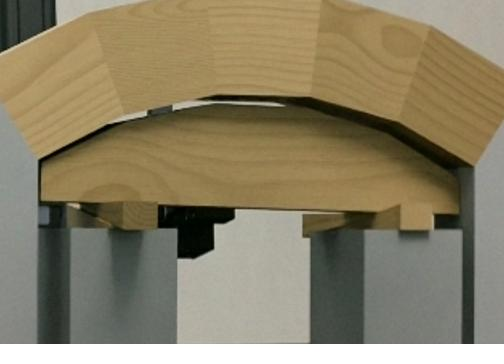

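Invalid region (240, 350, 500, 600): it reaches outside that camera's 672x504 image.

Request:
move(arm1={"target": [0.20, -0.085, 1.04, 0.2988, 0.6408, -0.6408, -0.2988], "speed": 0.12, "joints": {"hand_index_mcp": 0.75, "hand_index_pip": 0.58, "hand_index_abd": 0.17, "hand_middle_mcp": 0.75, "hand_middle_pip": 0.58, "hand_middle_abd": -0.17, "hand_ring_mcp": -0.95, "hand_ring_pip": 0.06}}, cameras=["cam_top", "cam_front"])

Scene clock: 131.77 s.
Joint torques (N m): arm1=[0.03 -3.66 13.03 1.02 0.39 0.08] | arm2=[-0.03 2.26 9.52 2.41 0.11 -0.09] | arm3=[2.84 -9.52 2.99 3.29 0.08 0.02] | arm4=[-0.56 0.67 8.72 1.47 0 -0.12]
Motor temperatures (°C): arm1=[33 41 51 33 32 34] | arm2=[39 33 47 41 33 38] | arm3=[37 48 35 42 33 32] | arm4=[38 39 37 37 35 32]
Heat: arm1: hottest joint3_rad 51 °C; arm2: hottest joint3_rad 47 °C; arm3: hottest joint2_rad 48 °C; arm4: hottest joint2_rad 39 °C.
move: arm1 off_target
Joint velocities: within noise
arm1.joint_positions: joint1_rad=+0.415 joint2_rad=+0.957 joint3_rad=+0.545 joint4_rad=-0.346 joint5_rad=+0.289 joint6_rad=+0.245 hand_index_mcp=+0.754 hand_index_abd=+0.167 hand_index_pip=+0.580 hand_index_dip=+0.696 hand_middle_mcp=+0.755 hand_middle_abd=-0.167 hand_middle_pip=+0.580 hand_middle_dip=+0.696 hand_ring_mcp=-0.909 hand_ring_abd=+0.019 hand_ring_pip=+0.069 hand_ring_dip=+0.700 hand_thumb_cmc=+0.723 hand_thumb_axl=+0.677 hand_thumb_mcp=+0.225 hand_thumb_ipl=+0.168 hand_current_limit=+0.400 hand_speed=-0.600
arm1.joint_status: hand_ring_mcp off_target (ended at -0.909, target -0.950); the others done
arm1.hand_state: goal,goal,goal,goal,goal,goal,goal,goal,blocked,goal,goal,goal,goal,goal,goal,goal
arm1.index_mcp_current_ma: 0
arm1.index_abd_current_ma: 0
arm1.index_pip_current_ma: 0
arm1.index_dip_current_ma: 0
arm1.middle_mcp_current_ma: 0
arm1.middle_abd_current_ma: 0
arm1.middle_pip_current_ma: 0
arm1.middle_dip_current_ma: 0
arm1.ring_mcp_current_ma: 29
arm1.ring_abd_current_ma: 5
arm1.ring_pip_current_ma: 1
arm1.ring_dip_current_ma: 0
arm1.thumb_cmc_current_ma: 1
arm1.thumb_axl_current_ma: 0
arm1.thumb_mcp_current_ma: 0
arm1.thumb_ipl_current_ma: 0
arm1.hand_goal_index_mcp: 0.750
arm1.hand_goal_index_abd: 0.170
arm1.hand_goal_index_pip: 0.580
arm1.hand_goal_index_dip: 0.696
arm1.hand_goal_middle_mcp: 0.750
arm1.hand_goal_middle_abd: -0.170
arm1.hand_goal_middle_pip: 0.580
arm1.hand_goal_middle_dip: 0.696
arm1.hand_goal_ring_mcp: -0.950
arm1.hand_goal_ring_abd: 0.000
arm1.hand_goal_ring_pip: 0.060
arm1.hand_goal_ring_dip: 0.696
arm1.hand_goal_thumb_cmc: 0.714
arm1.hand_goal_thumb_axl: 0.678
arm1.hand_goal_thumb_mcp: 0.226
arm1.hand_goal_thumb_ipl: 0.168
arm1.hand: x=+0.2108 y=-0.0794 z=+1.0202 quat_wxyz=(-0.286, -0.648, +0.641, +0.295) (m; scene frame)
arm1.hand_target: x=+0.2010 y=-0.0849 z=+1.0401 quat_wxyz=(-0.299, -0.641, +0.641, +0.299) (m; scene frame)
arm1.hand_status: off_target (0.023 m and 1.7 deg from the pose sent, 0.138 m and 16.2 deg at the start)
arm2, arm3, arm4: as last shown
pictures: cam_front, cam_top
Images, in order (width x height): cam_front 672x504, cam_top 672x504.

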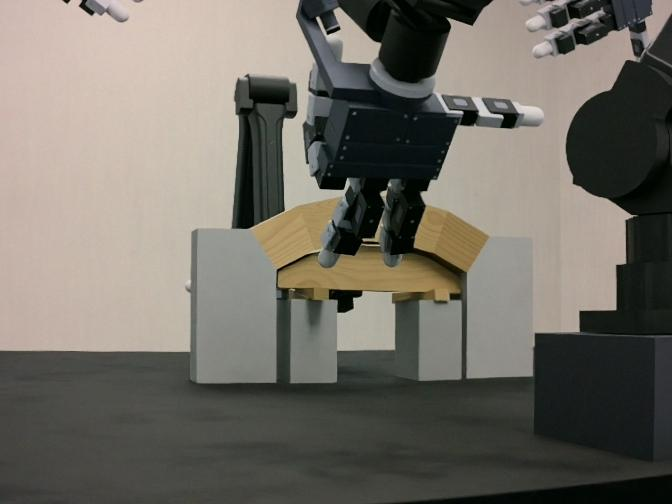

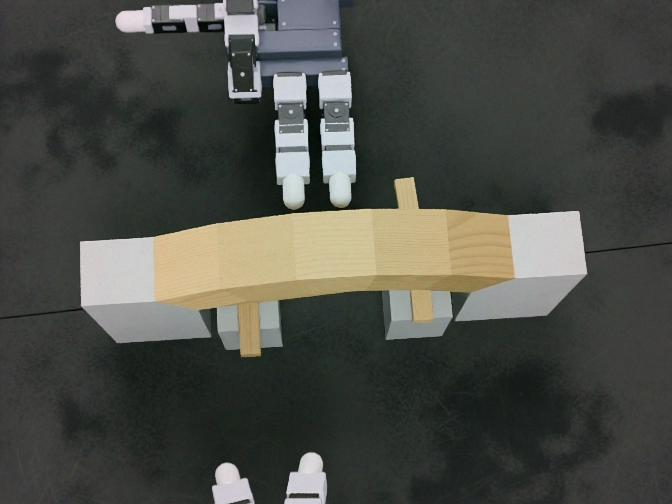

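Request:
move(arm1={"target": [0.15, -0.108, 0.99, 0.2988, 0.6408, -0.6408, -0.2988], "speed": 0.12, "joints": {"hand_index_abd": 0.06, "hand_middle_abd": -0.06}}, cameras=["cam_top", "cam_front"])

Request:
zoom_image(camera="cam_front", region=[230, 180, 480, 350])

Scene clock: 133.70 s.
Joint torques (N m): arm1=[-0.21 -6.3 12.48 2.02 0.42 0.07] | arm2=[-0.09 2.26 9.52 2.4 0.11 -0.1] | arm3=[2.78 -10.64 2.88 3.41 0.08 0.04] | arm4=[-0.56 0.62 8.72 1.46 0 -0.11]
Motor temperatures (°C): arm1=[33 41 51 33 32 34] | arm2=[39 33 47 41 33 38] | arm3=[37 48 35 42 33 32] | arm4=[38 39 37 37 35 32]
Heat: arm1: hottest joint3_rad 51 °C; arm2: hottest joint3_rad 47 °C; arm3: hottest joint2_rad 48 °C; arm4: hottest joint2_rad 39 °C.
move: arm1 off_target
Joint velocities: within noise
arm1.joint_positions: joint1_rad=+0.423 joint2_rad=+1.213 joint3_rad=+0.566 joint4_rad=-0.135 joint5_rad=+0.295 joint6_rad=+0.253 hand_index_mcp=+0.754 hand_index_abd=+0.063 hand_index_pip=+0.580 hand_index_dip=+0.696 hand_middle_mcp=+0.755 hand_middle_abd=-0.063 hand_middle_pip=+0.580 hand_middle_dip=+0.696 hand_ring_mcp=-0.909 hand_ring_abd=+0.019 hand_ring_pip=+0.069 hand_ring_dip=+0.700 hand_thumb_cmc=+0.723 hand_thumb_axl=+0.677 hand_thumb_mcp=+0.225 hand_thumb_ipl=+0.168 hand_current_limit=+0.400 hand_speed=-0.600
arm1.joint_status: all done
arm1.hand_state: goal,goal,goal,goal,goal,goal,goal,goal,blocked,goal,goal,goal,goal,goal,goal,goal
arm1.index_mcp_current_ma: 0
arm1.index_abd_current_ma: 0
arm1.index_pip_current_ma: 0
arm1.index_dip_current_ma: 0
arm1.middle_mcp_current_ma: 0
arm1.middle_abd_current_ma: 0
arm1.middle_pip_current_ma: 0
arm1.middle_dip_current_ma: 0
arm1.ring_mcp_current_ma: 29
arm1.ring_abd_current_ma: 5
arm1.ring_pip_current_ma: 1
arm1.ring_dip_current_ma: 0
arm1.thumb_cmc_current_ma: 1
arm1.thumb_axl_current_ma: 0
arm1.thumb_mcp_current_ma: 0
arm1.thumb_ipl_current_ma: 0
arm1.hand_goal_index_mcp: 0.750
arm1.hand_goal_index_abd: 0.060
arm1.hand_goal_index_pip: 0.580
arm1.hand_goal_index_dip: 0.696
arm1.hand_goal_middle_mcp: 0.750
arm1.hand_goal_middle_abd: -0.060
arm1.hand_goal_middle_pip: 0.580
arm1.hand_goal_middle_dip: 0.696
arm1.hand_goal_ring_mcp: -0.950
arm1.hand_goal_ring_abd: 0.000
arm1.hand_goal_ring_pip: 0.060
arm1.hand_goal_ring_dip: 0.696
arm1.hand_goal_thumb_cmc: 0.714
arm1.hand_goal_thumb_axl: 0.678
arm1.hand_goal_thumb_mcp: 0.226
arm1.hand_goal_thumb_ipl: 0.168
arm1.hand: x=+0.1693 y=-0.0986 z=+0.9679 quat_wxyz=(-0.277, -0.652, +0.643, +0.291) (m; scene frame)
arm1.hand_target: x=+0.1519 y=-0.1077 z=+0.9903 quat_wxyz=(-0.299, -0.641, +0.641, +0.299) (m; scene frame)
arm1.hand_status: off_target (0.031 m and 2.9 deg from the pose sent, 0.074 m and 1.8 deg at the start)
arm2, arm3, arm4: as last shown
pictures: cam_front, cam_top
Images, in order (width x height): cam_front 672x504, cam_top 672x504.

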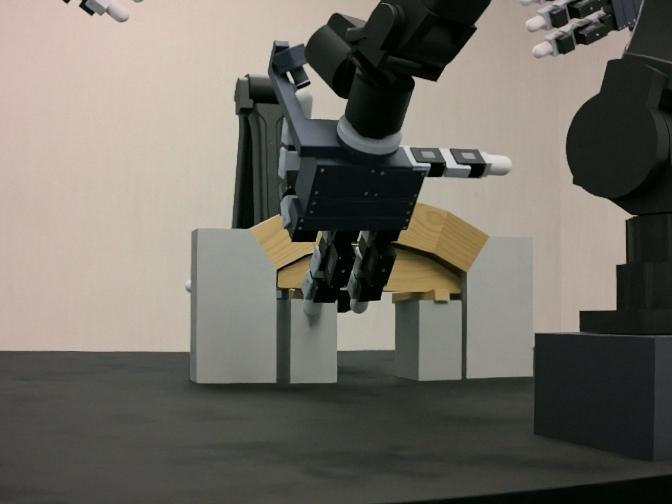

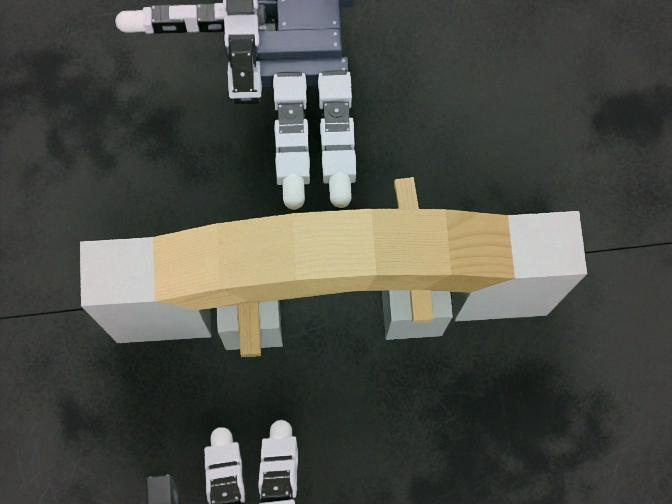

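Scaled by 2.016 from the camera's 672x504 image, which has a finer 960x720 frame.

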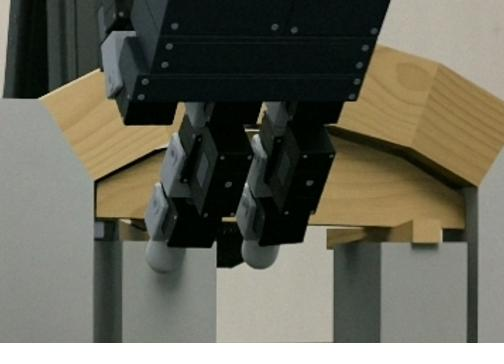

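Request:
move(arm1={"target": [0.085, -0.108, 0.99, 0.2988, 0.6408, -0.6408, -0.2988], "speed": 0.1}, cameras=["cam_top", "cam_front"])

Request:
zoom_image(camera="cam_front", region=[250, 230, 400, 330])

Request:
zoom_image(camera="cam_top", region=[180, 280, 330, 400])

Scene clock: 135.27 s.
Joint torques (N m): arm1=[-0.91 -9.23 12.57 1.92 0.1 -0.09] | arm2=[-0.09 2.32 9.54 2.41 0.11 -0.09] | arm3=[1.67 -9.93 2.74 3.19 0.06 0.01] | arm4=[-0.62 0.67 8.7 1.5 -0.01 -0.12]
Motor temperatures (°C): arm1=[33 41 51 33 32 34] | arm2=[39 33 47 41 33 38] | arm3=[37 48 35 42 33 32] | arm4=[38 39 37 37 35 32]
Heat: arm1: hottest joint3_rad 51 °C; arm2: hottest joint3_rad 47 °C; arm3: hottest joint2_rad 48 °C; arm4: hottest joint2_rad 39 °C.
move: arm1 off_target
Joint velocities: within noise
arm1.joint_positions: joint1_rad=+0.371 joint2_rad=+1.377 joint3_rad=+0.715 joint4_rad=-0.105 joint5_rad=+0.254 joint6_rad=+0.227 hand_index_mcp=+0.754 hand_index_abd=+0.063 hand_index_pip=+0.580 hand_index_dip=+0.696 hand_middle_mcp=+0.755 hand_middle_abd=-0.063 hand_middle_pip=+0.580 hand_middle_dip=+0.696 hand_ring_mcp=-0.909 hand_ring_abd=+0.019 hand_ring_pip=+0.069 hand_ring_dip=+0.700 hand_thumb_cmc=+0.723 hand_thumb_axl=+0.677 hand_thumb_mcp=+0.225 hand_thumb_ipl=+0.168 hand_current_limit=+0.400 hand_speed=-0.600
arm1.joint_status: not commanded
arm1.hand_state: goal,goal,goal,goal,goal,goal,goal,goal,blocked,goal,goal,goal,goal,goal,goal,goal
arm1.index_mcp_current_ma: 0
arm1.index_abd_current_ma: 0
arm1.index_pip_current_ma: 0
arm1.index_dip_current_ma: 0
arm1.middle_mcp_current_ma: 0
arm1.middle_abd_current_ma: 0
arm1.middle_pip_current_ma: 0
arm1.middle_dip_current_ma: 0
arm1.ring_mcp_current_ma: 29
arm1.ring_abd_current_ma: 5
arm1.ring_pip_current_ma: 1
arm1.ring_dip_current_ma: 0
arm1.thumb_cmc_current_ma: 1
arm1.thumb_axl_current_ma: 0
arm1.thumb_mcp_current_ma: 0
arm1.thumb_ipl_current_ma: 0
arm1.hand_goal_index_mcp: 0.750
arm1.hand_goal_index_abd: 0.060
arm1.hand_goal_index_pip: 0.580
arm1.hand_goal_index_dip: 0.696
arm1.hand_goal_middle_mcp: 0.750
arm1.hand_goal_middle_abd: -0.060
arm1.hand_goal_middle_pip: 0.580
arm1.hand_goal_middle_dip: 0.696
arm1.hand_goal_ring_mcp: -0.950
arm1.hand_goal_ring_abd: 0.000
arm1.hand_goal_ring_pip: 0.060
arm1.hand_goal_ring_dip: 0.696
arm1.hand_goal_thumb_cmc: 0.714
arm1.hand_goal_thumb_axl: 0.678
arm1.hand_goal_thumb_mcp: 0.226
arm1.hand_goal_thumb_ipl: 0.168
arm1.hand: x=+0.1069 y=-0.1032 z=+0.9702 quat_wxyz=(-0.281, -0.648, +0.646, +0.289) (m; scene frame)
arm1.hand_target: x=+0.0870 y=-0.1076 z=+0.9902 quat_wxyz=(-0.299, -0.641, +0.641, +0.299) (m; scene frame)
arm1.hand_status: off_target (0.030 m and 2.5 deg from the pose sent, 0.088 m and 2.9 deg at the start)
arm2, arm3, arm4: as last shown
pictures: cam_front, cam_top
Images, in order (width x height): cam_front 672x504, cam_top 672x504.

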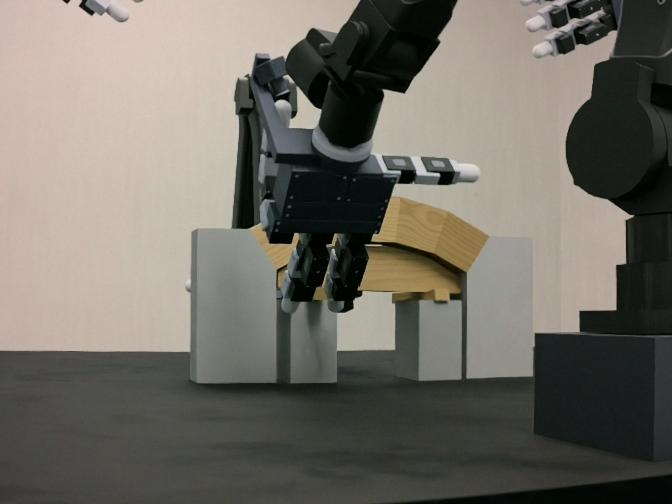

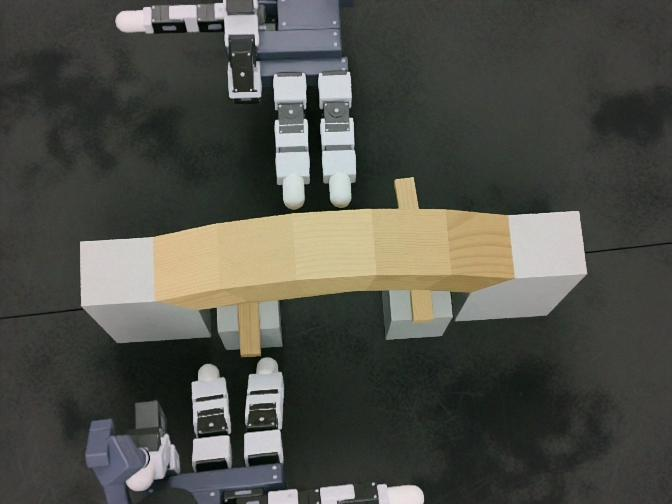

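Scaled by 3.360 from the camera's 672x504 image, which has a finer 960x720 frame.

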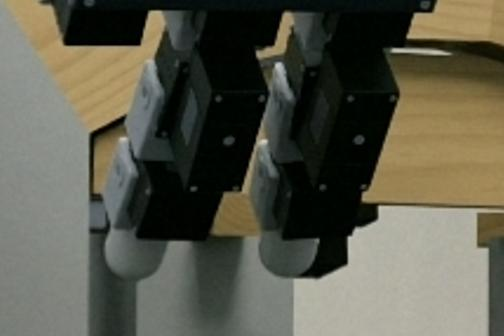

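Scaled by 3.360 from the camera's 672x504 image, which has a finer 960x720 frame.

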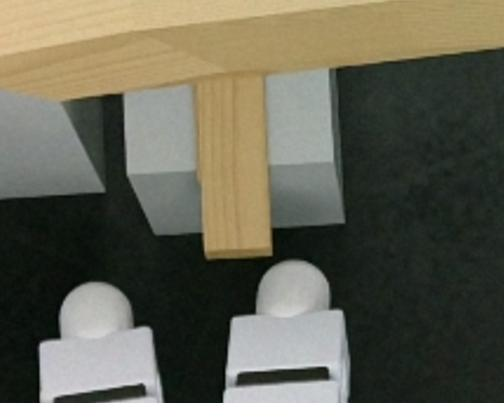

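Request:
move(arm1={"target": [0.087, -0.095, 1.002, 0.2988, 0.6408, -0.6408, -0.2988], "speed": 0.1}, cameras=["cam_top", "cam_front"])

Request:
zoom_image(camera="cam_front", region=[250, 230, 400, 330])

Request:
zoom_image(camera="cam_top", region=[180, 280, 330, 400])

Scene clock: 136.53 s.
Joint torques (N m): arm1=[-1.2 -11.58 12.44 1.03 0.06 -0.07] | arm2=[-0.09 2.37 9.52 2.4 0.11 -0.1] | arm3=[1.85 -9.17 3.11 3.11 0.04 -0.02] | arm4=[-0.5 0.67 8.69 1.48 0.01 -0.12]
Motor temperatures (°C): arm1=[33 41 51 33 32 34] | arm2=[39 33 47 41 33 37] | arm3=[37 48 35 42 33 32] | arm4=[38 39 37 37 35 32]
Heat: arm1: hottest joint3_rad 51 °C; arm2: hottest joint3_rad 47 °C; arm3: hottest joint2_rad 48 °C; arm4: hottest joint2_rad 39 °C.
move: arm1 off_target
Joint velocities: within noise
arm1.joint_positions: joint1_rad=+0.340 joint2_rad=+1.372 joint3_rad=+0.715 joint4_rad=-0.116 joint5_rad=+0.232 joint6_rad=+0.206 hand_index_mcp=+0.754 hand_index_abd=+0.063 hand_index_pip=+0.580 hand_index_dip=+0.696 hand_middle_mcp=+0.755 hand_middle_abd=-0.063 hand_middle_pip=+0.580 hand_middle_dip=+0.696 hand_ring_mcp=-0.909 hand_ring_abd=+0.019 hand_ring_pip=+0.069 hand_ring_dip=+0.700 hand_thumb_cmc=+0.723 hand_thumb_axl=+0.677 hand_thumb_mcp=+0.225 hand_thumb_ipl=+0.168 hand_current_limit=+0.400 hand_speed=-0.600
arm1.joint_status: not commanded
arm1.hand_state: goal,goal,goal,goal,goal,goal,goal,goal,blocked,goal,goal,goal,goal,goal,goal,goal
arm1.index_mcp_current_ma: 0
arm1.index_abd_current_ma: 0
arm1.index_pip_current_ma: 0
arm1.index_dip_current_ma: 0
arm1.middle_mcp_current_ma: 0
arm1.middle_abd_current_ma: 0
arm1.middle_pip_current_ma: 0
arm1.middle_dip_current_ma: 0
arm1.ring_mcp_current_ma: 29
arm1.ring_abd_current_ma: 5
arm1.ring_pip_current_ma: 1
arm1.ring_dip_current_ma: 0
arm1.thumb_cmc_current_ma: 1
arm1.thumb_axl_current_ma: 0
arm1.thumb_mcp_current_ma: 0
arm1.thumb_ipl_current_ma: 0
arm1.hand_goal_index_mcp: 0.750
arm1.hand_goal_index_abd: 0.060
arm1.hand_goal_index_pip: 0.580
arm1.hand_goal_index_dip: 0.696
arm1.hand_goal_middle_mcp: 0.750
arm1.hand_goal_middle_abd: -0.060
arm1.hand_goal_middle_pip: 0.580
arm1.hand_goal_middle_dip: 0.696
arm1.hand_goal_ring_mcp: -0.950
arm1.hand_goal_ring_abd: 0.000
arm1.hand_goal_ring_pip: 0.060
arm1.hand_goal_ring_dip: 0.696
arm1.hand_goal_thumb_cmc: 0.714
arm1.hand_goal_thumb_axl: 0.678
arm1.hand_goal_thumb_mcp: 0.226
arm1.hand_goal_thumb_ipl: 0.168
arm1.hand: x=+0.1048 y=-0.0914 z=+0.9698 quat_wxyz=(-0.277, -0.649, +0.648, +0.286) (m; scene frame)
arm1.hand_target: x=+0.0889 y=-0.0945 z=+1.0023 quat_wxyz=(-0.299, -0.641, +0.641, +0.299) (m; scene frame)
arm1.hand_status: off_target (0.037 m and 3.1 deg from the pose sent, 0.038 m and 2.5 deg at the start)
arm2, arm3, arm4: as last shown
pictures: cam_front, cam_top
Images, in order (width x height): cam_front 672x504, cam_top 672x504.

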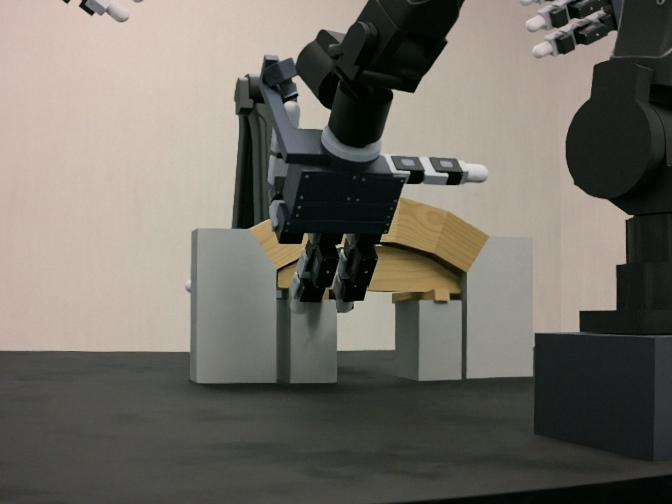

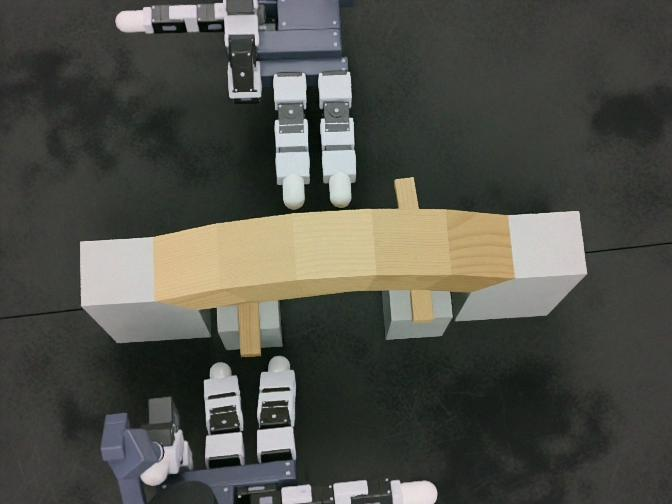

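Scaled by 3.360 from the camera's 672x504 image, which has a finer 960x720 frame.

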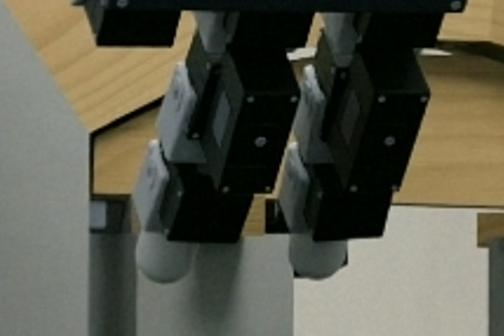

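Scaled by 3.360 from the camera's 672x504 image, which has a finer 960x720 frame.

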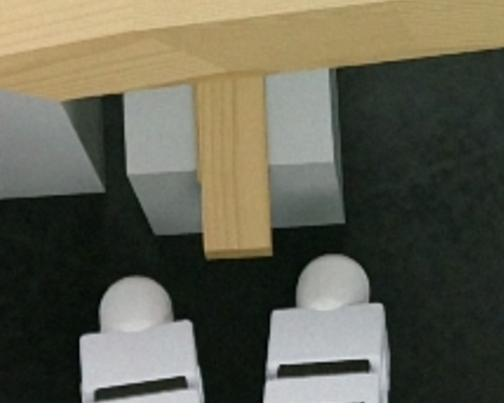

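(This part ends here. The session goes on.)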